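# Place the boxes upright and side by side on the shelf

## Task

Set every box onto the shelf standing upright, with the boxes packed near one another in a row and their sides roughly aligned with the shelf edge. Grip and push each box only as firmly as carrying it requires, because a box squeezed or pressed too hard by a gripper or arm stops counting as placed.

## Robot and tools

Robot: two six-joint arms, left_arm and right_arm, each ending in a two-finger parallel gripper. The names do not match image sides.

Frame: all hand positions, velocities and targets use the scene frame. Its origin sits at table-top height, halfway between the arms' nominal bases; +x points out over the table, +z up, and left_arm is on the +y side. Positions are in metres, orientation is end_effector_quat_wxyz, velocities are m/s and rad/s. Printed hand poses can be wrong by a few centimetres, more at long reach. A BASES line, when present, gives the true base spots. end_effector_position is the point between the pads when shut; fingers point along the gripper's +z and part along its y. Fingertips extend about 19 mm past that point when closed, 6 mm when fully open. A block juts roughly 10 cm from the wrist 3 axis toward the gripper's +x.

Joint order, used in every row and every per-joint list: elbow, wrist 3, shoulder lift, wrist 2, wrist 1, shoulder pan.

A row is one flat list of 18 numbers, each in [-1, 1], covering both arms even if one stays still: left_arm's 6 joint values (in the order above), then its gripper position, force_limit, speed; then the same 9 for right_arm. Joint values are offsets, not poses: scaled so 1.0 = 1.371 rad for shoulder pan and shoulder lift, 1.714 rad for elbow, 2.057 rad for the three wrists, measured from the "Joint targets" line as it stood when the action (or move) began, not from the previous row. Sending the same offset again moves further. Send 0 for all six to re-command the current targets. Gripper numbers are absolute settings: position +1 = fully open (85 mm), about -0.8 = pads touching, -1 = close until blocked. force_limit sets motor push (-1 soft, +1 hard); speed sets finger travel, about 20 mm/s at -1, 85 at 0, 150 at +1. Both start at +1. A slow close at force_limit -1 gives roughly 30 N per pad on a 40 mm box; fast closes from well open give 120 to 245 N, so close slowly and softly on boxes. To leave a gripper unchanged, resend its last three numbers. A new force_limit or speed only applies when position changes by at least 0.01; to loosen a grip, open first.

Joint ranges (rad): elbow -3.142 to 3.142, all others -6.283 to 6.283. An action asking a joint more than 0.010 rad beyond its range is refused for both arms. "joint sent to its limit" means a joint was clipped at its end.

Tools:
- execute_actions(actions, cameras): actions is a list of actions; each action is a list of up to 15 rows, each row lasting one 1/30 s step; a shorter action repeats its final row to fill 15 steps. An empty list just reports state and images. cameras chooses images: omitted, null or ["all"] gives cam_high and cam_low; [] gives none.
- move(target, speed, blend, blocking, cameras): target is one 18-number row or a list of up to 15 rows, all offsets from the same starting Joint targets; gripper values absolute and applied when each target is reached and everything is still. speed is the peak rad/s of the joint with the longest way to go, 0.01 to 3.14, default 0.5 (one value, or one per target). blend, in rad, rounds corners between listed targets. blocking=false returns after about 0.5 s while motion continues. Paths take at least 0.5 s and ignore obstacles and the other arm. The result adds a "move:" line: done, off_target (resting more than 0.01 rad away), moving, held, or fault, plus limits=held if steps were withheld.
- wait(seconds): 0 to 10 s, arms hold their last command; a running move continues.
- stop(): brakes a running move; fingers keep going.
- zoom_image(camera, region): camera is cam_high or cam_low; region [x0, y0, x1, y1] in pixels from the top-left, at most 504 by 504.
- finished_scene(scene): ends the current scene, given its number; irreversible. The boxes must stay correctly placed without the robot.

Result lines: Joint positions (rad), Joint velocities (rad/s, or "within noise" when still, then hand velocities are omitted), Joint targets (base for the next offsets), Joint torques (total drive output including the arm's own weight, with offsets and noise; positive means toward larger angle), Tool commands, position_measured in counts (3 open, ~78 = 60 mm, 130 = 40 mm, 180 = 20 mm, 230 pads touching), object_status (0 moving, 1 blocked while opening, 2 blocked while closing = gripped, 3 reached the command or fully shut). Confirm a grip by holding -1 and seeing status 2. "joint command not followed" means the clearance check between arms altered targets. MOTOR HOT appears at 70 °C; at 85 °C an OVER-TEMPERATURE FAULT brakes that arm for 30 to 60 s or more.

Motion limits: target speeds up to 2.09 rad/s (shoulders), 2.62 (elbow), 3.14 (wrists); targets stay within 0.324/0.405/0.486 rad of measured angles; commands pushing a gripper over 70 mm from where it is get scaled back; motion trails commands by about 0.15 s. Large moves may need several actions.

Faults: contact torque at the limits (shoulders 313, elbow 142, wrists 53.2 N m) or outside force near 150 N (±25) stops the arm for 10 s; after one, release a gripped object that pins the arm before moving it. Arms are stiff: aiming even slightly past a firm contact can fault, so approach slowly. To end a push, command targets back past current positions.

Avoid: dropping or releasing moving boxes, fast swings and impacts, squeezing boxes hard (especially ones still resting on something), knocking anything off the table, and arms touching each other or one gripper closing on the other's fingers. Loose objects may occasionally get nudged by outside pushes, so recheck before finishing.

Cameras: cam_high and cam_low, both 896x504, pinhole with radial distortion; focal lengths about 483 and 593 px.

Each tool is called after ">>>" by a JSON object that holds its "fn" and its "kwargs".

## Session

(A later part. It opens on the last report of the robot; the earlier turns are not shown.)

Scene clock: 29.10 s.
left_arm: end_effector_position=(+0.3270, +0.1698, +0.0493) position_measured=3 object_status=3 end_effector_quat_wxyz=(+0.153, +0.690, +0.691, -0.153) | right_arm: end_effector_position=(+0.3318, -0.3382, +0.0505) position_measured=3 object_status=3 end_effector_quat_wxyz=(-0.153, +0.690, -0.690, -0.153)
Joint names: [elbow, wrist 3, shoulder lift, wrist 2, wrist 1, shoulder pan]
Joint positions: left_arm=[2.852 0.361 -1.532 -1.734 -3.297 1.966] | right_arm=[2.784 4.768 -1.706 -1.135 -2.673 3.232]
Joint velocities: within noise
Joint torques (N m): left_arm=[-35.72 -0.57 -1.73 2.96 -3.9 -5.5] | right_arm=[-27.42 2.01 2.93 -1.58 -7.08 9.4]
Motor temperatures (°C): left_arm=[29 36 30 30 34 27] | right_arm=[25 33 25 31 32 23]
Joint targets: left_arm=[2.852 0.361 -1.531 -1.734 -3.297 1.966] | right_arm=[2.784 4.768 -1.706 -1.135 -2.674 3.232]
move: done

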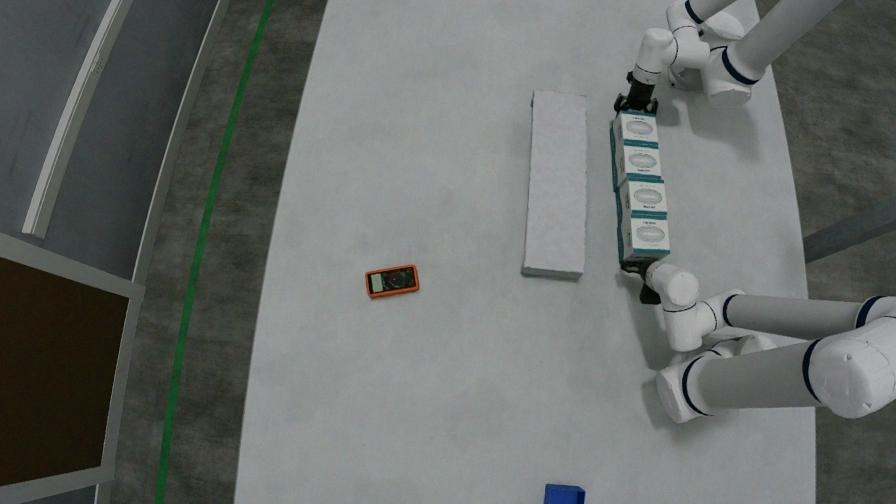

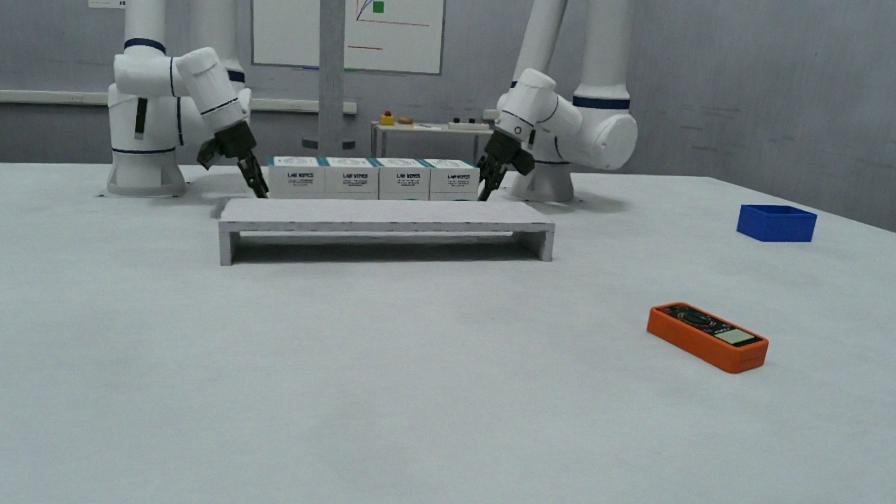

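>>> {"fn": "move", "kwargs": {"target": [-0.0013,-0.0013,0.0017,0.0006,-0.0003,-0.0021,1,1,1,-0.0005,0.0017,0.0015,0,-0.0014,0.0024,1,1,1], "speed": 0.02, "cameras": ["cam_low"]}}

>>> {"fn": "zoom_image", "kwargs": {"camera": "cam_low", "region": [450, 150, 520, 210]}}

>>> {"fn": "zoom_image", "kwargs": {"camera": "cam_low", "region": [310, 150, 450, 210]}}

>>> {"fn": "move", "kwargs": {"target": [-0.0013,-0.0013,0.0017,0.0006,-0.0003,-0.0021,1,1,1,-0.0005,0.0017,0.0015,0,-0.0014,0.0024,1,1,1], "speed": 0.02, "cameras": ["cam_low"]}}

>>> {"fn": "zoom_image", "kwargs": {"camera": "cam_low", "region": [450, 150, 520, 210]}}

>>> {"fn": "zoom_image", "kwargs": {"camera": "cam_low", "region": [310, 150, 450, 210]}}

Scene clock: 30.37 s.
left_arm: end_effector_position=(+0.3271, +0.1678, +0.0493) position_measured=3 object_status=3 end_effector_quat_wxyz=(+0.153, +0.690, +0.691, -0.153) | right_arm: end_effector_position=(+0.3318, -0.3371, +0.0506) position_measured=3 object_status=3 end_effector_quat_wxyz=(-0.153, +0.690, -0.690, -0.153)
Joint names: [elbow, wrist 3, shoulder lift, wrist 2, wrist 1, shoulder pan]
Joint positions: left_arm=[2.85 0.359 -1.529 -1.733 -3.298 1.964] | right_arm=[2.783 4.772 -1.704 -1.135 -2.676 3.236]
Joint velocities: within noise
Joint torques (N m): left_arm=[-36.94 -0.48 -2.97 3.06 -4.23 -3.83] | right_arm=[-27.92 1.77 3.23 -1.81 -7.66 10.38]
Motor temperatures (°C): left_arm=[29 36 30 30 34 27] | right_arm=[25 33 25 31 32 23]
Joint targets: left_arm=[2.850 0.359 -1.529 -1.733 -3.298 1.963] | right_arm=[2.783 4.772 -1.704 -1.135 -2.676 3.236]
move: done
Images, in order (width x height): cam_low 896x504.

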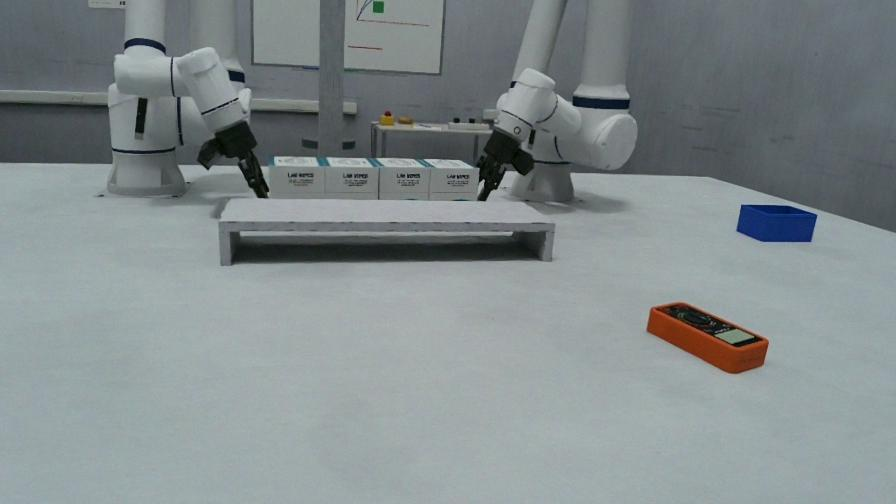

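Scaled by 7.200 from the camera's 896x504 image, which has a finer 1280x720 frame.

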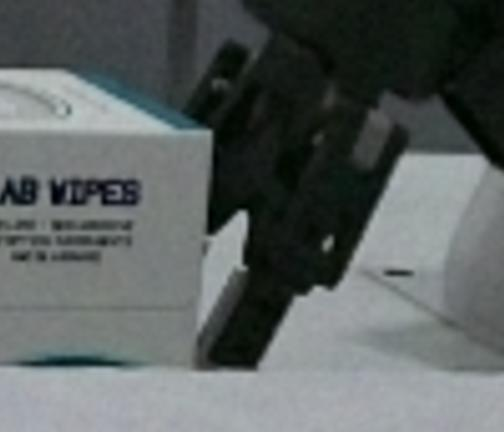

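Scaled by 3.600 from the camera's 896x504 image, which has a finer 1280x720 frame.

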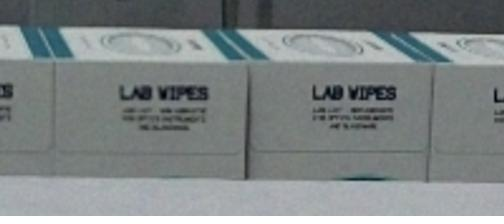

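Scene clock: 31.07 s.
left_arm: end_effector_position=(+0.3271, +0.1658, +0.0492) position_measured=3 object_status=3 end_effector_quat_wxyz=(+0.153, +0.690, +0.691, -0.153) | right_arm: end_effector_position=(+0.3319, -0.3361, +0.0506) position_measured=3 object_status=3 end_effector_quat_wxyz=(-0.154, +0.690, -0.690, -0.153)
Joint names: [elbow, wrist 3, shoulder lift, wrist 2, wrist 1, shoulder pan]
Joint positions: left_arm=[2.848 0.356 -1.527 -1.732 -3.299 1.961] | right_arm=[2.782 4.775 -1.702 -1.135 -2.679 3.239]
Joint velocities: within noise
Joint torques (N m): left_arm=[-37.25 -1.24 1.65 2.82 -4.59 -6.68] | right_arm=[-26.72 2.42 5.68 -1.82 -6.89 7.29]
Motor temperatures (°C): left_arm=[29 36 30 30 34 27] | right_arm=[25 33 25 31 32 23]
Joint targets: left_arm=[2.847 0.356 -1.527 -1.732 -3.299 1.961] | right_arm=[2.782 4.775 -1.701 -1.135 -2.679 3.239]
move: done
Images, in order (width x height): cam_low 896x504.

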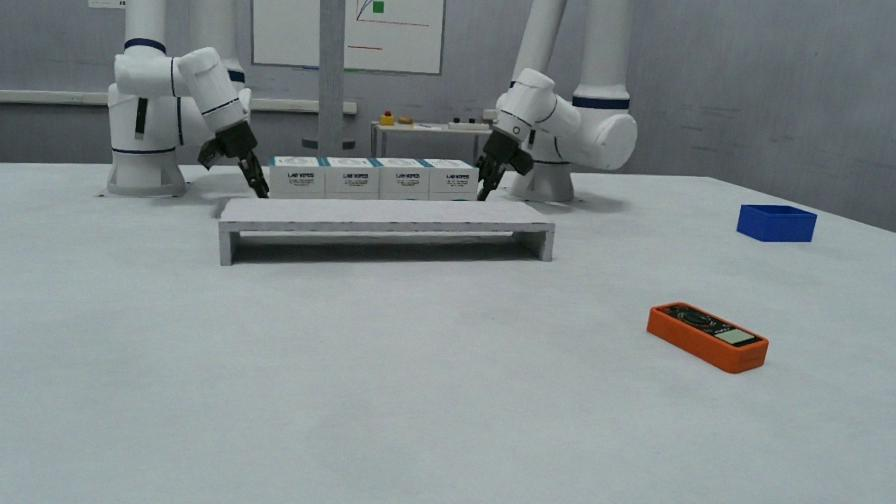

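Scaled by 7.200 from the camera's 896x504 image, which has a finer 1280x720 frame.

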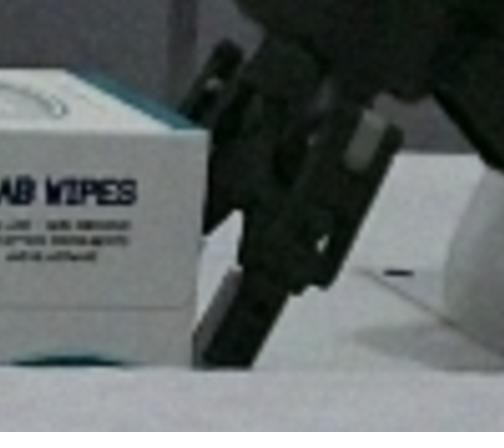

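Scaled by 3.600 from the camera's 896x504 image, which has a finer 1280x720 frame.

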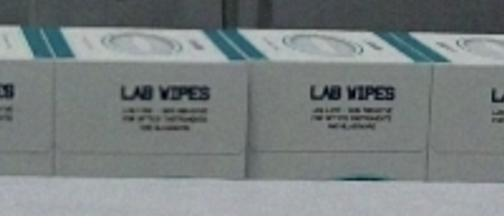

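>>> {"fn": "move", "kwargs": {"target": [-0.0006,-0.0007,0.0009,0.0003,-0.0001,-0.0011,1,1,1,-0.0005,0.0017,0.0015,0,-0.0014,0.0024,1,1,1], "speed": 0.02, "cameras": ["cam_low"]}}

>>> {"fn": "zoom_image", "kwargs": {"camera": "cam_low", "region": [310, 150, 450, 210]}}

>>> {"fn": "move", "kwargs": {"target": [-0.0006,-0.0007,0.0009,0.0003,-0.0001,-0.0011,1,1,1,-0.0005,0.0017,0.0015,0,-0.0014,0.0024,1,1,1], "speed": 0.02, "cameras": ["cam_low"]}}

>>> {"fn": "zoom_image", "kwargs": {"camera": "cam_low", "region": [310, 150, 450, 210]}}

Scene clock: 32.23 s.
left_arm: end_effector_position=(+0.3270, +0.1648, +0.0492) position_measured=3 object_status=3 end_effector_quat_wxyz=(+0.153, +0.690, +0.691, -0.153) | right_arm: end_effector_position=(+0.3319, -0.3351, +0.0507) position_measured=3 object_status=3 end_effector_quat_wxyz=(-0.154, +0.690, -0.690, -0.153)
Joint names: [elbow, wrist 3, shoulder lift, wrist 2, wrist 1, shoulder pan]
Joint positions: left_arm=[2.846 0.355 -1.526 -1.731 -3.299 1.959] | right_arm=[2.781 4.779 -1.699 -1.135 -2.682 3.242]
Joint velocities: within noise
Joint torques (N m): left_arm=[-37.7 -0.9 -6.21 2.59 -4.29 -5.47] | right_arm=[-26.79 2.19 3.52 -1.46 -7.28 10.02]
Motor temperatures (°C): left_arm=[29 36 30 30 34 27] | right_arm=[25 33 25 31 32 23]
Joint targets: left_arm=[2.846 0.355 -1.526 -1.731 -3.299 1.959] | right_arm=[2.781 4.779 -1.699 -1.135 -2.682 3.242]
move: done
Images, in order (width x height): cam_low 896x504.

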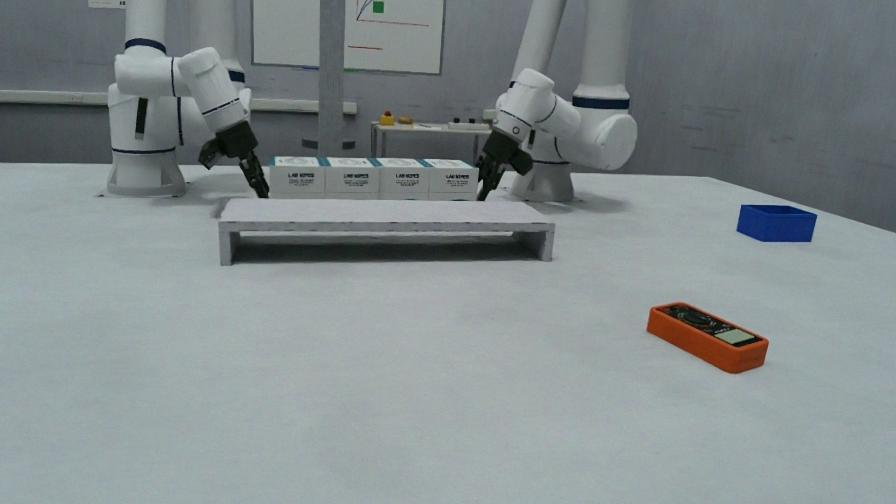

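Scaled by 3.600 from the camera's 896x504 image, which has a finer 1280x720 frame.

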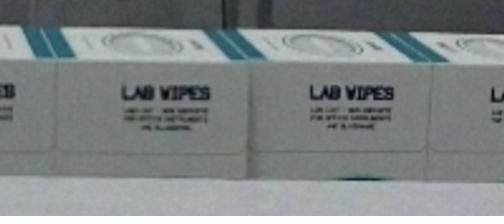

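Scene clock: 32.93 s.
left_arm: end_effector_position=(+0.3270, +0.1638, +0.0491) position_measured=3 object_status=3 end_effector_quat_wxyz=(+0.153, +0.690, +0.691, -0.153) | right_arm: end_effector_position=(+0.3320, -0.3340, +0.0507) position_measured=3 object_status=3 end_effector_quat_wxyz=(-0.154, +0.690, -0.690, -0.153)
Joint names: [elbow, wrist 3, shoulder lift, wrist 2, wrist 1, shoulder pan]
Joint positions: left_arm=[2.845 0.353 -1.524 -1.731 -3.299 1.958] | right_arm=[2.78 4.782 -1.697 -1.135 -2.685 3.245]
Joint velocities: within noise
Joint torques (N m): left_arm=[-38.11 -0.95 -0.85 2.55 -4.25 -3.84] | right_arm=[-27.12 2.44 4.32 -0.9 -7.16 11.82]
Motor temperatures (°C): left_arm=[29 36 30 30 34 27] | right_arm=[25 33 25 31 32 23]
Joint targets: left_arm=[2.845 0.353 -1.524 -1.731 -3.299 1.958] | right_arm=[2.780 4.782 -1.697 -1.135 -2.685 3.246]
move: done
Images, in order (width x height): cam_low 896x504.

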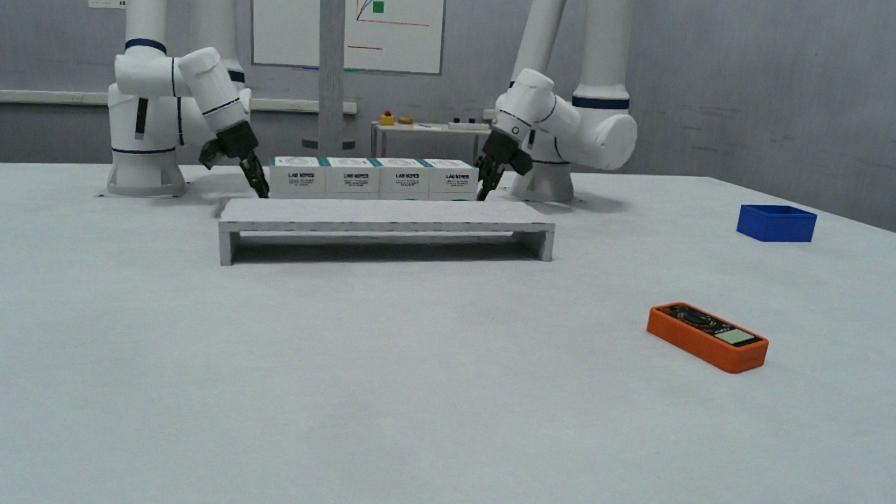

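Scaled by 3.600 from the camera's 896x504 image, which has a finer 1280x720 frame.

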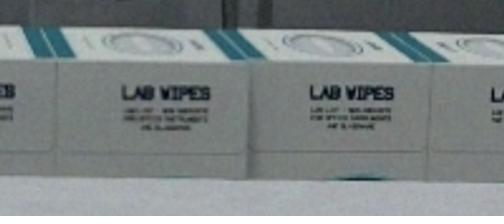

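>>> {"fn": "move", "kwargs": {"target": [-0.0006,-0.0007,0.0009,0.0003,-0.0001,-0.0011,1,1,1,-0.0005,0.0017,0.0015,0,-0.0014,0.0024,1,1,1], "speed": 0.02, "cameras": ["cam_low"]}}

>>> {"fn": "zoom_image", "kwargs": {"camera": "cam_low", "region": [240, 150, 380, 210]}}

>>> {"fn": "zoom_image", "kwargs": {"camera": "cam_low", "region": [370, 150, 510, 210]}}

>>> {"fn": "move", "kwargs": {"target": [-0.0006,-0.0007,0.0009,0.0003,-0.0001,-0.0011,1,1,1,-0.0005,0.0017,0.0015,0,-0.0014,0.0024,1,1,1], "speed": 0.02, "cameras": ["cam_low"]}}

>>> {"fn": "zoom_image", "kwargs": {"camera": "cam_low", "region": [240, 150, 380, 210]}}

>>> {"fn": "zoom_image", "kwargs": {"camera": "cam_low", "region": [370, 150, 510, 210]}}

Scene clock: 34.33 s.
left_arm: end_effector_position=(+0.3269, +0.1629, +0.0490) position_measured=3 object_status=3 end_effector_quat_wxyz=(+0.153, +0.690, +0.691, -0.153) | right_arm: end_effector_position=(+0.3320, -0.3330, +0.0508) position_measured=3 object_status=3 end_effector_quat_wxyz=(-0.154, +0.690, -0.690, -0.153)
Joint names: [elbow, wrist 3, shoulder lift, wrist 2, wrist 1, shoulder pan]
Joint positions: left_arm=[2.844 0.352 -1.523 -1.73 -3.299 1.956] | right_arm=[2.78 4.786 -1.695 -1.135 -2.688 3.249]
Joint velocities: within noise
Joint torques (N m): left_arm=[-39.39 -0.99 -4.7 2.6 -4.58 -6.93] | right_arm=[-28.26 2.31 5.14 1.03 -7.36 10.06]
Motor temperatures (°C): left_arm=[29 36 30 30 34 27] | right_arm=[25 33 25 31 32 23]
Joint targets: left_arm=[2.844 0.352 -1.523 -1.730 -3.299 1.956] | right_arm=[2.780 4.786 -1.695 -1.135 -2.688 3.249]
move: done
Images, in order (width x height): cam_low 896x504.

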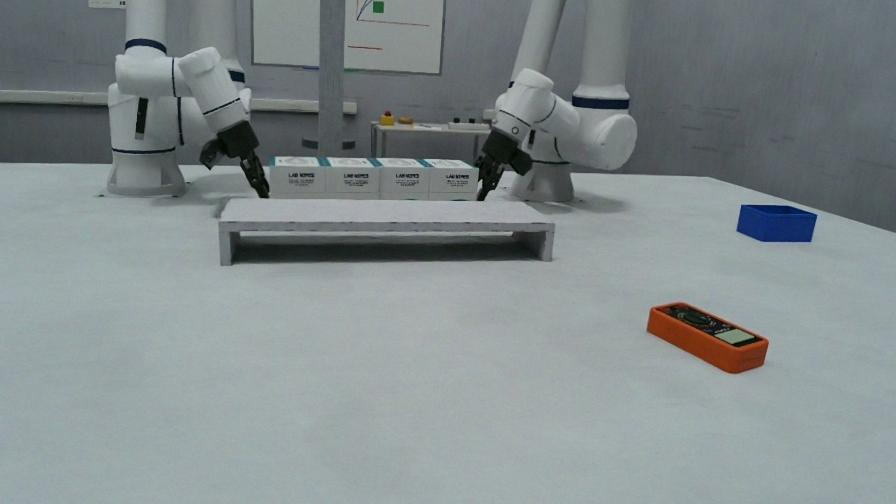

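Scaled by 3.600 from the camera's 896x504 image, which has a finer 1280x720 frame.

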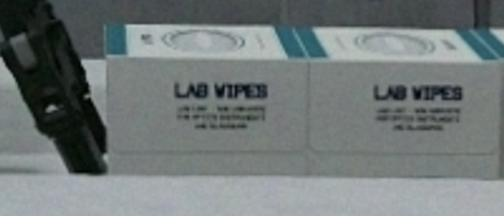

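Scaled by 3.600 from the camera's 896x504 image, which has a finer 1280x720 frame.

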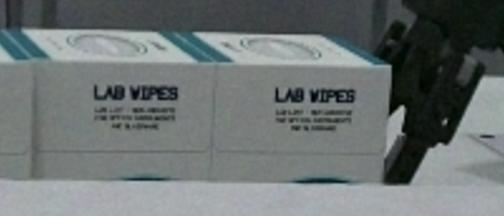

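Scene clock: 35.03 s.
left_arm: end_effector_position=(+0.3268, +0.1619, +0.0489) position_measured=3 object_status=3 end_effector_quat_wxyz=(+0.153, +0.690, +0.691, -0.153) | right_arm: end_effector_position=(+0.3320, -0.3319, +0.0508) position_measured=3 object_status=3 end_effector_quat_wxyz=(-0.154, +0.691, -0.690, -0.153)
Joint names: [elbow, wrist 3, shoulder lift, wrist 2, wrist 1, shoulder pan]
Joint positions: left_arm=[2.843 0.35 -1.522 -1.729 -3.299 1.955] | right_arm=[2.779 4.789 -1.693 -1.135 -2.691 3.252]
Joint velocities: within noise
Joint torques (N m): left_arm=[-42.89 -1.06 -5.88 1.98 -4.83 -6.45] | right_arm=[-26.9 2.14 1.53 2.01 -7.32 14.29]
Motor temperatures (°C): left_arm=[29 36 30 30 34 27] | right_arm=[25 33 25 31 32 23]
Joint targets: left_arm=[2.843 0.350 -1.522 -1.729 -3.299 1.955] | right_arm=[2.779 4.789 -1.693 -1.135 -2.691 3.252]
move: done
Images, in order (width x height): cam_low 896x504.

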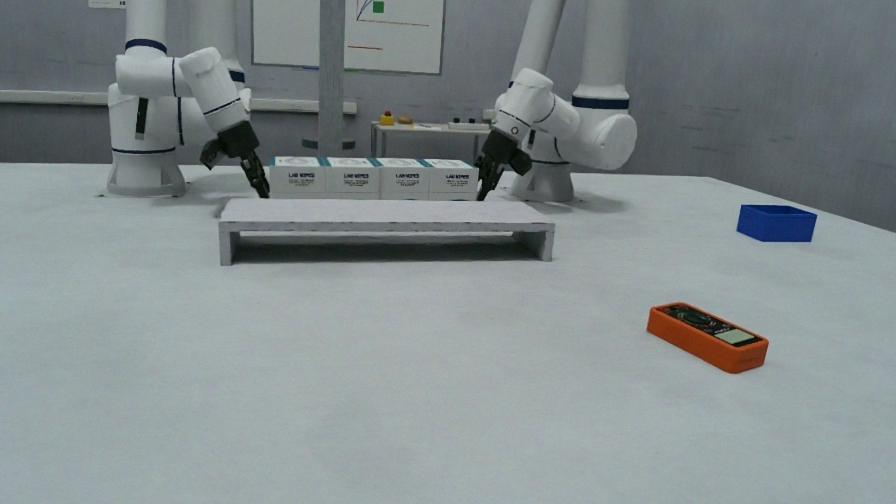

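Scaled by 3.600 from the camera's 896x504 image, which has a finer 1280x720 frame.

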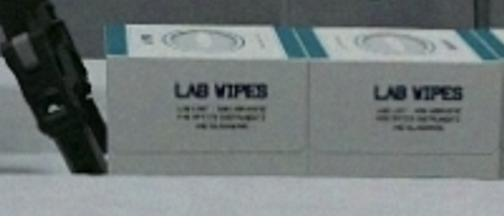

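Scaled by 3.600 from the camera's 896x504 image, which has a finer 1280x720 frame.

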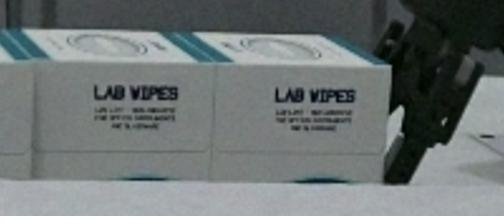

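>>> {"fn": "move", "kwargs": {"target": [[-0.0006,-0.0007,0.0009,0.0003,-0.0001,-0.0011,1,1,1,-0.0005,0.0017,0.0015,0,-0.0014,0.0024,1,1,1],[-0.0043,-0.0007,-0.0375,0.0003,0.0286,-0.0011,1,1,1,-0.0055,0.0017,-0.0270,0,0.0218,0.0024,1,1,1]], "speed": 0.05}}

>>> {"fn": "zoom_image", "kwargs": {"camera": "cam_low", "region": [210, 130, 540, 270]}}

Scene clock: 40.03 s.
left_arm: end_effector_position=(+0.3268, +0.1609, +0.0588) position_measured=3 object_status=3 end_effector_quat_wxyz=(+0.153, +0.690, +0.691, -0.153) | right_arm: end_effector_position=(+0.3320, -0.3308, +0.0607) position_measured=3 object_status=3 end_effector_quat_wxyz=(-0.154, +0.691, -0.690, -0.153)
Joint names: [elbow, wrist 3, shoulder lift, wrist 2, wrist 1, shoulder pan]
Joint positions: left_arm=[2.836 0.349 -1.573 -1.729 -3.241 1.953] | right_arm=[2.769 4.793 -1.73 -1.135 -2.646 3.255]
Joint velocities: within noise
Joint torques (N m): left_arm=[-51.69 -1.03 -32.85 2.09 -3.88 -10.5] | right_arm=[-29.62 2.31 -34.13 8.78 -2.49 13.93]
Motor temperatures (°C): left_arm=[29 36 30 30 34 27] | right_arm=[25 33 25 31 32 23]
Joint targets: left_arm=[2.836 0.349 -1.573 -1.729 -3.241 1.953] | right_arm=[2.769 4.793 -1.730 -1.135 -2.646 3.255]
move: done

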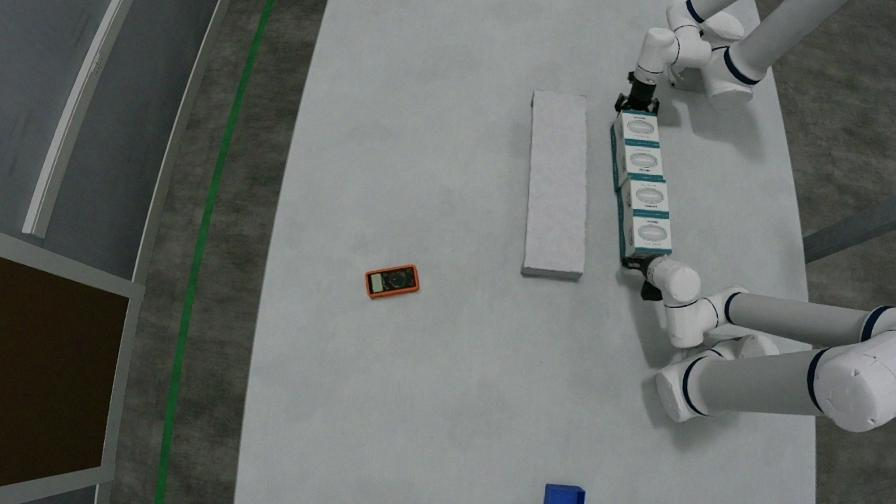

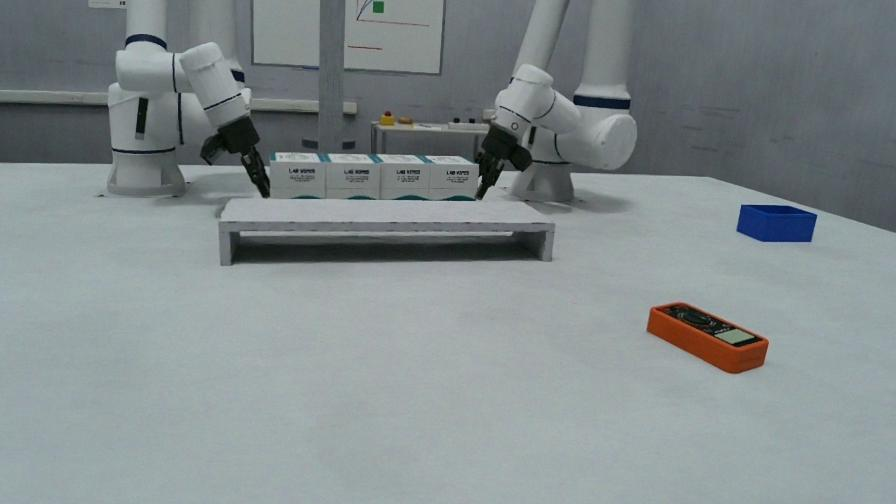

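Scaled by 1.527 from the camera's 896x504 image, which has a finer 1280x720 frame.

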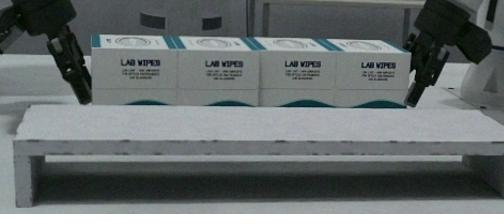

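>>> {"fn": "move", "kwargs": {"target": [[-0.0086,0,-0.0717,0,0.0549,0,1,1,1,-0.0108,0,-0.0531,0,0.0444,0,1,1,1],[-0.0186,0,-0.1365,0,0.1065,0,1,1,1,-0.0227,0,-0.1009,0,0.0862,0,1,1,1],[-0.0301,0,-0.1946,0,0.1547,0,1,1,1,-0.0357,0,-0.1434,0,0.1253,0,1,1,1],[-0.0464,0,-0.2575,0,0.2103,0,1,1,1,-0.0534,0,-0.1891,0,0.1705,0,1,1,1]], "speed": 0.12, "blend": 0.02}}

>>> {"fn": "zoom_image", "kwargs": {"camera": "cam_low", "region": [210, 110, 560, 270]}}

>>> {"fn": "zoom_image", "kwargs": {"camera": "cam_high", "region": [510, 70, 750, 300]}}

Scene clock: 44.60 s.
left_arm: end_effector_position=(+0.3266, +0.1613, +0.1430) position_measured=3 object_status=3 end_effector_quat_wxyz=(+0.153, +0.690, +0.691, -0.153) | right_arm: end_effector_position=(+0.3311, -0.3309, +0.1449) position_measured=3 object_status=3 end_effector_quat_wxyz=(-0.154, +0.691, -0.690, -0.153)
Joint names: [elbow, wrist 3, shoulder lift, wrist 2, wrist 1, shoulder pan]
Joint positions: left_arm=[2.757 0.349 -1.926 -1.729 -2.808 1.953] | right_arm=[2.678 4.793 -1.989 -1.135 -2.295 3.255]
Joint velocities: within noise
Joint torques (N m): left_arm=[-70.31 -0.66 -17.81 1.52 -3.2 -4.75] | right_arm=[-38.34 2.14 -24.69 8.61 -1.71 12.36]
Motor temperatures (°C): left_arm=[29 36 30 30 34 27] | right_arm=[25 33 25 31 32 23]
Joint targets: left_arm=[2.756 0.349 -1.926 -1.729 -2.808 1.953] | right_arm=[2.678 4.793 -1.990 -1.135 -2.295 3.255]
move: done

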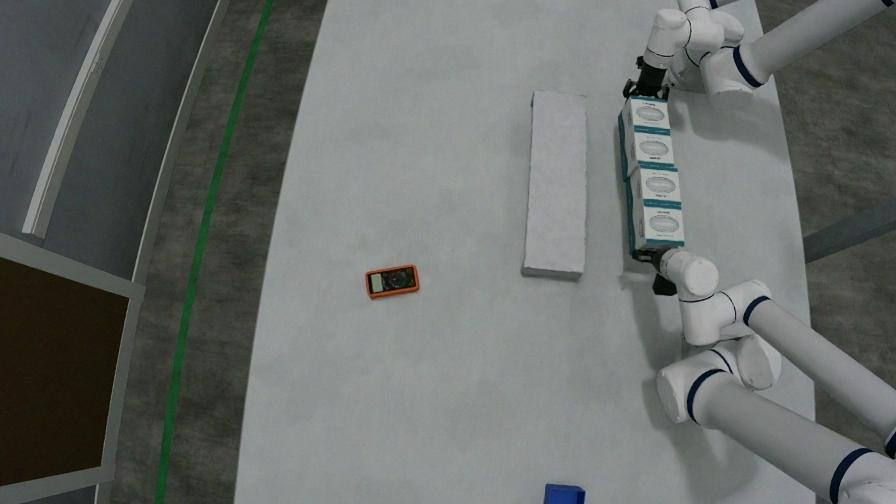

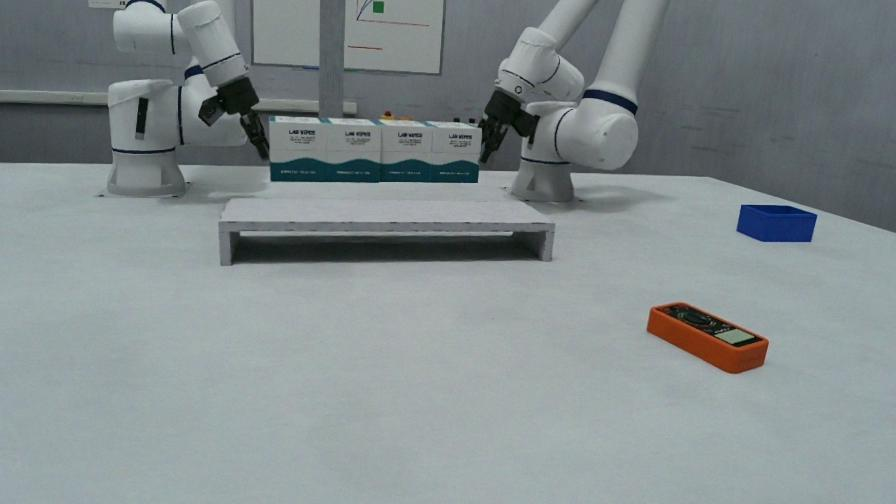

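Scaled by 1.440 from the camera's 896x504 image, which has a finer 1280x720 frame.

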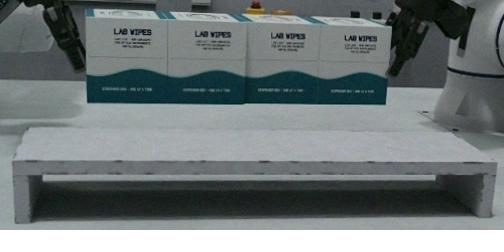

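Scaled by 2.100 from the camera's 896x504 image, which has a finer 1280x720 frame.

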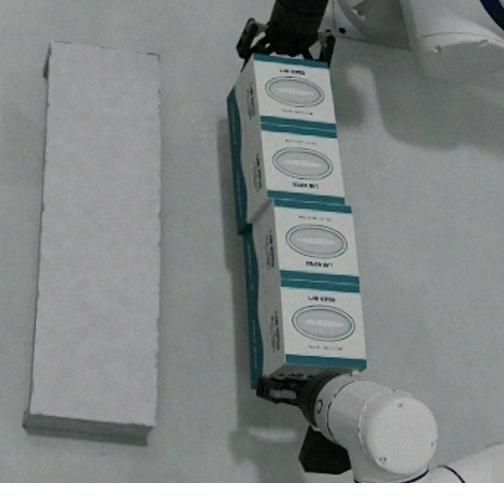

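>>> {"fn": "move", "kwargs": {"target": [[-0.0182,0.0461,0.0401,-0.0191,-0.0031,0.0737,1,1,1,-0.0240,0.0091,0.0632,-0.0003,-0.0259,0.0124,1,1,1],[-0.0380,0.0884,0.0779,-0.0358,-0.0028,0.1406,1,1,1,-0.0492,0.0169,0.1198,-0.0006,-0.0460,0.0230,1,1,1],[-0.0592,0.1272,0.1137,-0.0501,0.0003,0.2011,1,1,1,-0.0755,0.0236,0.1707,-0.0009,-0.0608,0.0322,1,1,1]], "speed": 0.1, "blend": 0.015}}

Scene clock: 49.17 s.
left_arm: end_effector_position=(+0.4123, +0.1858, +0.1430) position_measured=3 object_status=3 end_effector_quat_wxyz=(+0.153, +0.689, +0.691, -0.153) | right_arm: end_effector_position=(+0.4179, -0.3067, +0.1460) position_measured=3 object_status=3 end_effector_quat_wxyz=(-0.154, +0.691, -0.690, -0.153)
Joint names: [elbow, wrist 3, shoulder lift, wrist 2, wrist 1, shoulder pan]
Joint positions: left_arm=[2.655 0.61 -1.771 -1.832 -2.807 2.229] | right_arm=[2.548 4.841 -1.756 -1.137 -2.42 3.3]
Joint velocities: within noise
Joint torques (N m): left_arm=[-65.1 2.78 1.04 -4.32 -3.19 14.11] | right_arm=[-37.92 1.99 -3.01 1.18 -7.81 14.69]
Motor temperatures (°C): left_arm=[29 36 30 30 34 27] | right_arm=[25 33 25 31 32 23]
Joint targets: left_arm=[2.655 0.611 -1.771 -1.832 -2.807 2.229] | right_arm=[2.548 4.842 -1.756 -1.137 -2.420 3.300]
move: done

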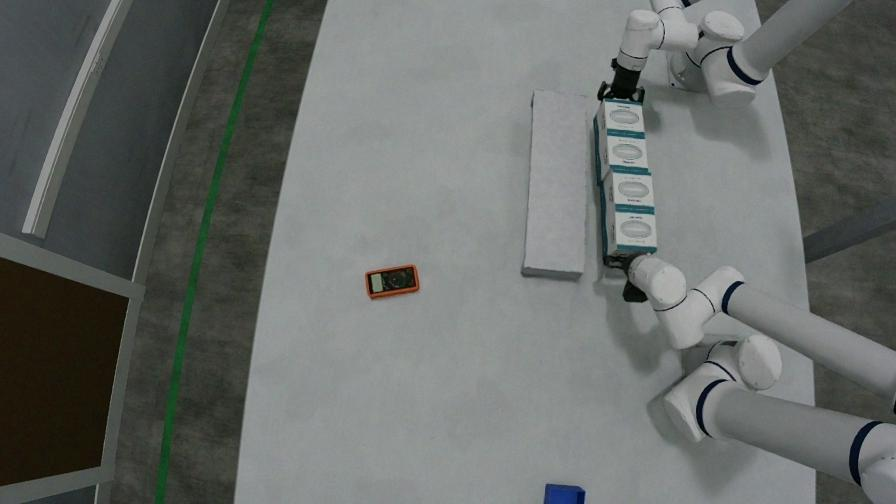

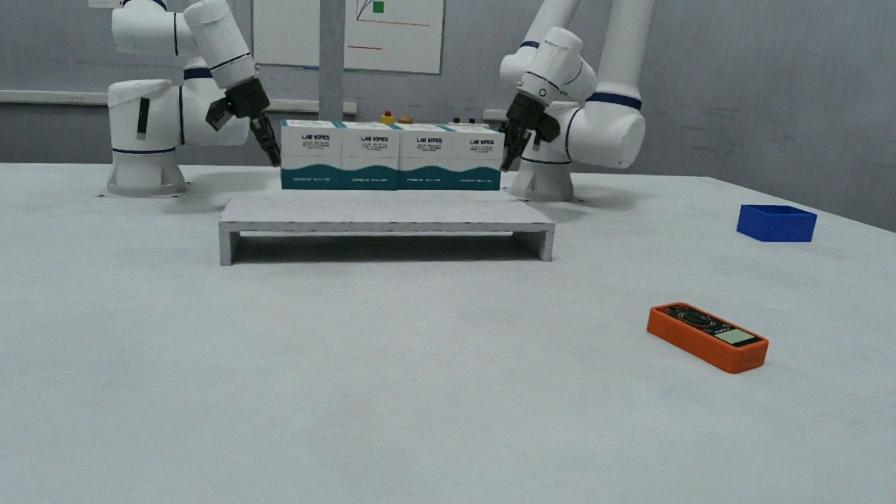

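>>> {"fn": "move", "kwargs": {"target": [[-0.0224,0.0356,0.0340,-0.0122,0.0056,0.0546,1,1,1,-0.0273,0.0058,0.0460,-0.0003,-0.0103,0.0079,1,1,1],[-0.0461,0.0682,0.0665,-0.0227,0.0132,0.1039,1,1,1,-0.0556,0.0108,0.0879,-0.0006,-0.0168,0.0146,1,1,1],[-0.0707,0.0980,0.0978,-0.0315,0.0223,0.1483,1,1,1,-0.0846,0.0151,0.1266,-0.0009,-0.0202,0.0205,1,1,1]], "speed": 0.1, "blend": 0.015}}

>>> {"fn": "zoom_image", "kwargs": {"camera": "cam_high", "region": [490, 60, 710, 300]}}

>>> {"fn": "zoom_image", "kwargs": {"camera": "cam_low", "region": [210, 110, 570, 270]}}

Scene clock: 52.23 s.
left_arm: end_effector_position=(+0.4982, +0.2103, +0.1426) position_measured=3 object_status=3 end_effector_quat_wxyz=(+0.152, +0.690, +0.691, -0.153) | right_arm: end_effector_position=(+0.5047, -0.2824, +0.1466) position_measured=3 object_status=3 end_effector_quat_wxyz=(-0.154, +0.691, -0.690, -0.153)
Joint names: [elbow, wrist 3, shoulder lift, wrist 2, wrist 1, shoulder pan]
Joint positions: left_arm=[2.534 0.812 -1.637 -1.897 -2.762 2.432] | right_arm=[2.403 4.873 -1.582 -1.139 -2.462 3.328]
Joint velocities: within noise
Joint torques (N m): left_arm=[-62.81 2.48 -10.53 -4.81 -2.57 10.44] | right_arm=[-36.23 2.05 -23.71 0.84 -7.67 15.86]
Motor temperatures (°C): left_arm=[29 36 30 30 34 27] | right_arm=[25 33 25 31 32 23]
Joint targets: left_arm=[2.534 0.812 -1.636 -1.897 -2.761 2.432] | right_arm=[2.403 4.873 -1.582 -1.139 -2.462 3.328]
move: done

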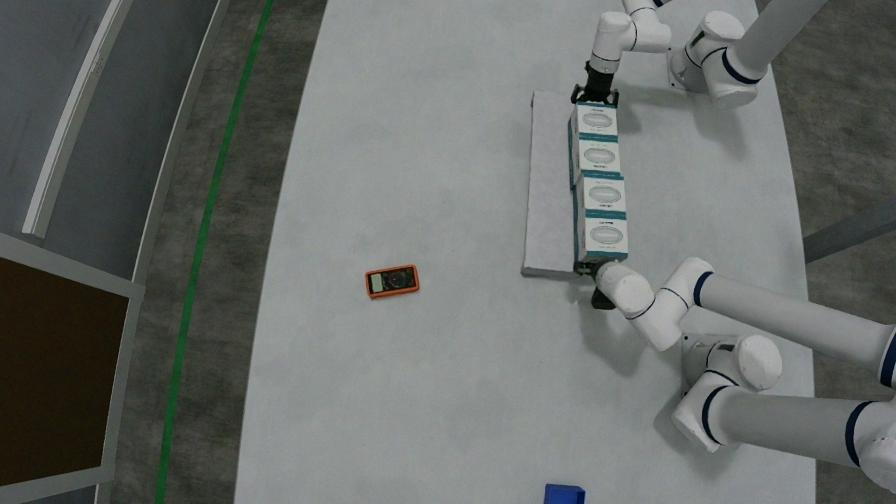

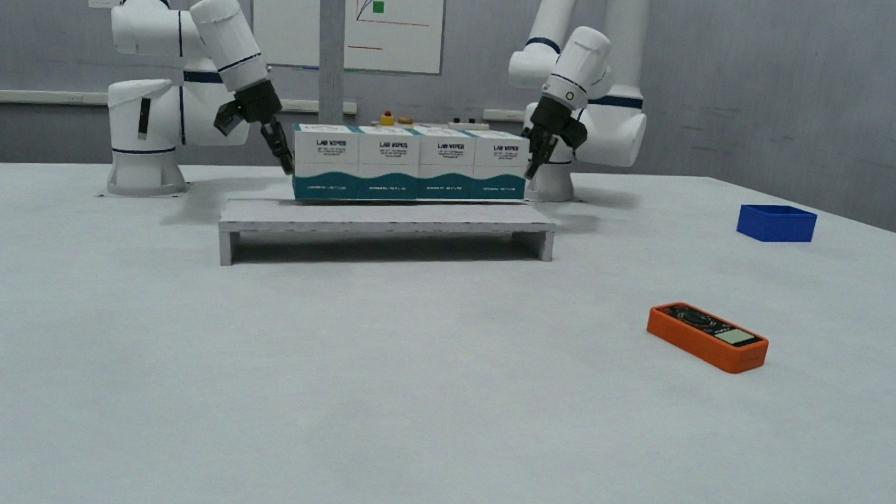

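Scaled by 2.100 from the camera's 896x504 image, which has a finer 1280x720 frame.

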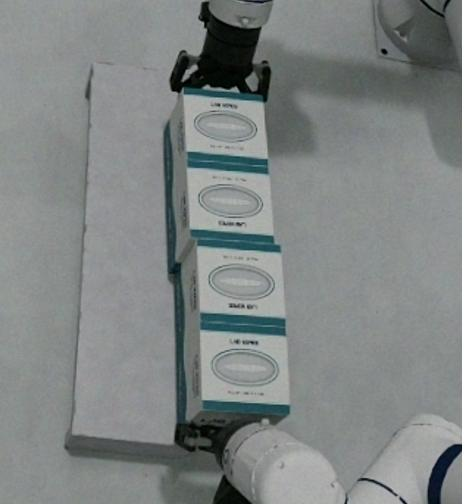

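Scaled by 1.400 from the camera's 896x504 image, which has a finer 1280x720 frame.

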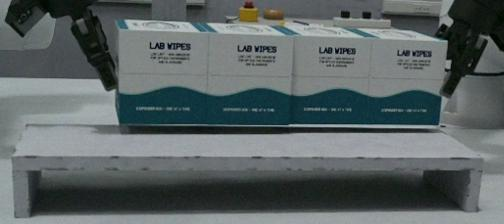

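>>> {"fn": "move", "kwargs": {"target": [[-0.0588,0.0384,0.0701,-0.0105,0.0150,0.0384,1,1,1,-0.0304,-0.0065,0.0355,0.0004,0.0044,-0.0271,1,1,1],[-0.1215,0.0729,0.1354,-0.0189,0.0358,0.0702,1,1,1,-0.0630,-0.0103,0.0716,0.0006,0.0091,-0.0505,1,1,1]], "speed": 0.1, "blend": 0.015}}

>>> {"fn": "zoom_image", "kwargs": {"camera": "cam_high", "region": [470, 60, 710, 310]}}

>>> {"fn": "zoom_image", "kwargs": {"camera": "cam_low", "region": [210, 110, 570, 270]}}

Scene clock: 57.50 s.
left_arm: end_effector_position=(+0.6069, +0.1815, +0.1419) position_measured=3 object_status=3 end_effector_quat_wxyz=(+0.148, +0.707, +0.674, -0.157) | right_arm: end_effector_position=(+0.5909, -0.3106, +0.1471) position_measured=3 object_status=3 end_effector_quat_wxyz=(-0.158, +0.673, -0.707, -0.149)
Joint names: [elbow, wrist 3, shoulder lift, wrist 2, wrist 1, shoulder pan]
Joint positions: left_arm=[2.326 0.962 -1.451 -1.935 -2.688 2.528] | right_arm=[2.295 4.851 -1.484 -1.138 -2.443 3.258]
Joint velocities: within noise
Joint torques (N m): left_arm=[-65.66 2.51 -32.52 -5.32 -2.27 10.65] | right_arm=[-36.27 -1.67 -32.98 8.24 -2.71 -4.23]
Motor temperatures (°C): left_arm=[29 36 30 30 34 27] | right_arm=[25 33 25 31 32 23]
Joint targets: left_arm=[2.325 0.962 -1.451 -1.936 -2.688 2.529] | right_arm=[2.295 4.851 -1.484 -1.138 -2.443 3.258]
move: done

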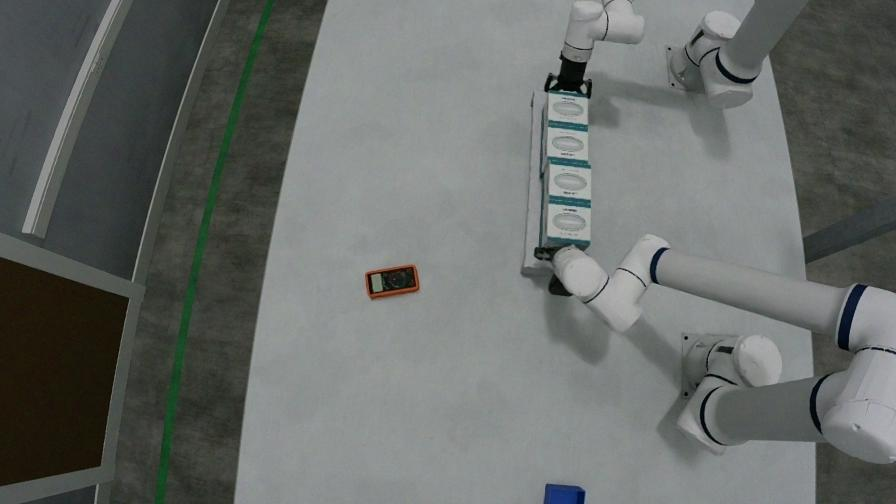

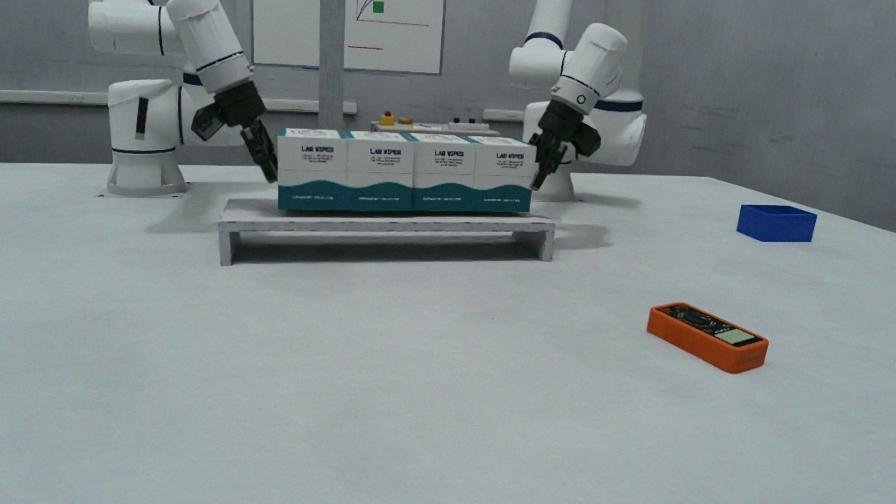

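Scaled by 2.016 from the camera's 896x504 image, which has a finer 1280x720 frame.

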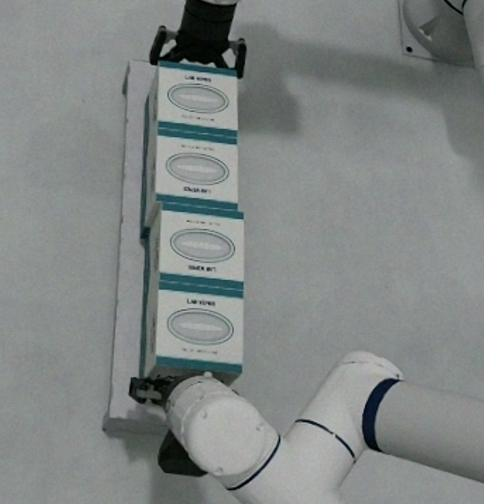

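Scaled by 1.400 from the camera's 896x504 image, which has a finer 1280x720 frame.

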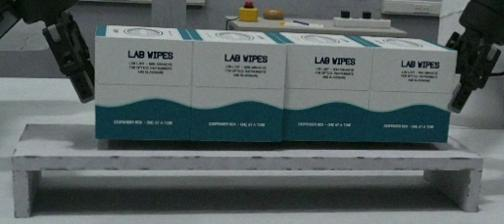

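>>> {"fn": "move", "kwargs": {"target": [-0.0162,-0.0212,0.0196,0.0051,-0.0070,-0.0307,1,1,1,0.0054,-0.0313,-0.0113,0.0013,0.0162,-0.0427,1,1,1], "speed": 0.06}}

>>> {"fn": "zoom_image", "kwargs": {"camera": "cam_high", "region": [490, 60, 650, 310]}}

>>> {"fn": "zoom_image", "kwargs": {"camera": "cam_low", "region": [210, 110, 570, 270]}}

Scene clock: 60.03 s.
left_arm: end_effector_position=(+0.6123, +0.1485, +0.1417) position_measured=3 object_status=3 end_effector_quat_wxyz=(+0.148, +0.707, +0.674, -0.156) | right_arm: end_effector_position=(+0.5962, -0.3432, +0.1471) position_measured=3 object_status=3 end_effector_quat_wxyz=(-0.158, +0.673, -0.707, -0.149)
Joint names: [elbow, wrist 3, shoulder lift, wrist 2, wrist 1, shoulder pan]
Joint positions: left_arm=[2.298 0.919 -1.424 -1.925 -2.702 2.487] | right_arm=[2.304 4.787 -1.499 -1.135 -2.41 3.2]
Joint velocities: within noise
Joint torques (N m): left_arm=[-65.78 -0.45 -26.72 0.29 -5.27 -12.71] | right_arm=[-22.82 -1.38 -71.19 8.89 -2.97 -9.96]
Motor temperatures (°C): left_arm=[29 36 30 30 34 27] | right_arm=[25 33 25 31 32 23]
Joint targets: left_arm=[2.298 0.919 -1.424 -1.925 -2.702 2.486] | right_arm=[2.304 4.787 -1.499 -1.135 -2.410 3.200]
move: done

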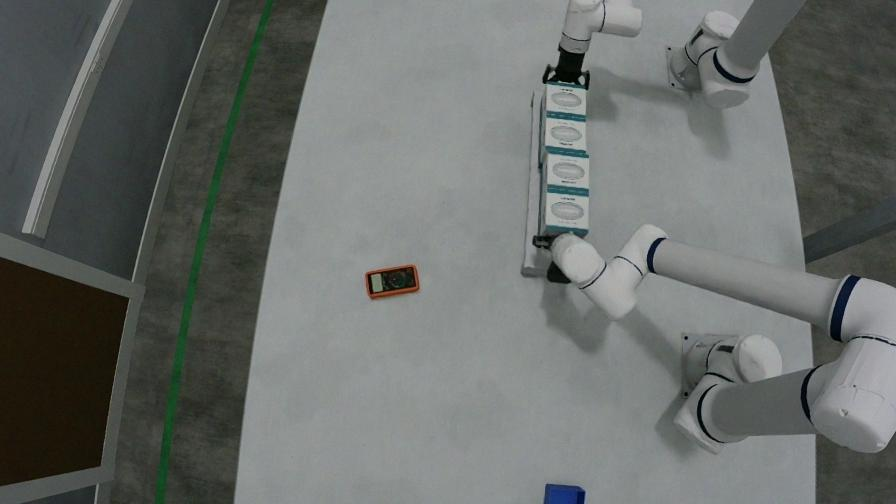

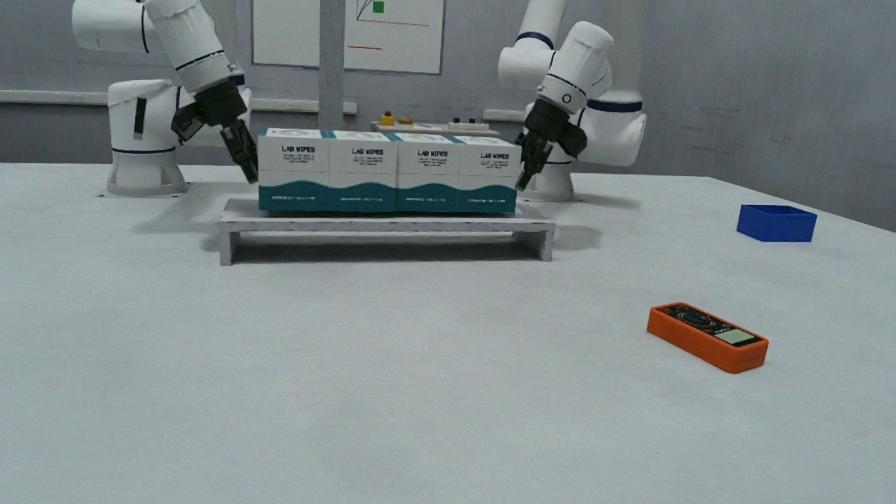

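Scaled by 2.016 from the camera's 896x504 image, which has a finer 1280x720 frame.

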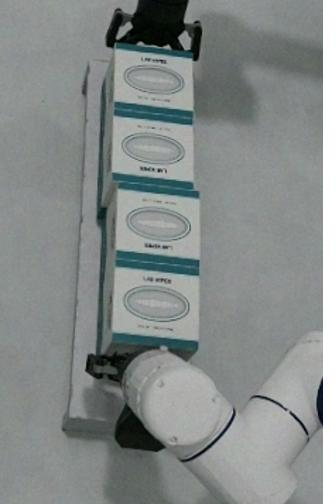

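Scaled by 1.400 from the camera's 896x504 image, which has a finer 1280x720 frame.

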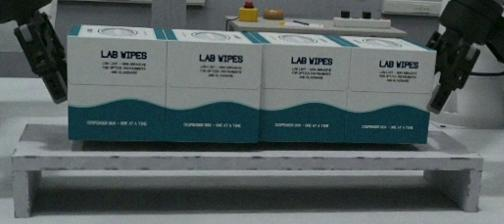

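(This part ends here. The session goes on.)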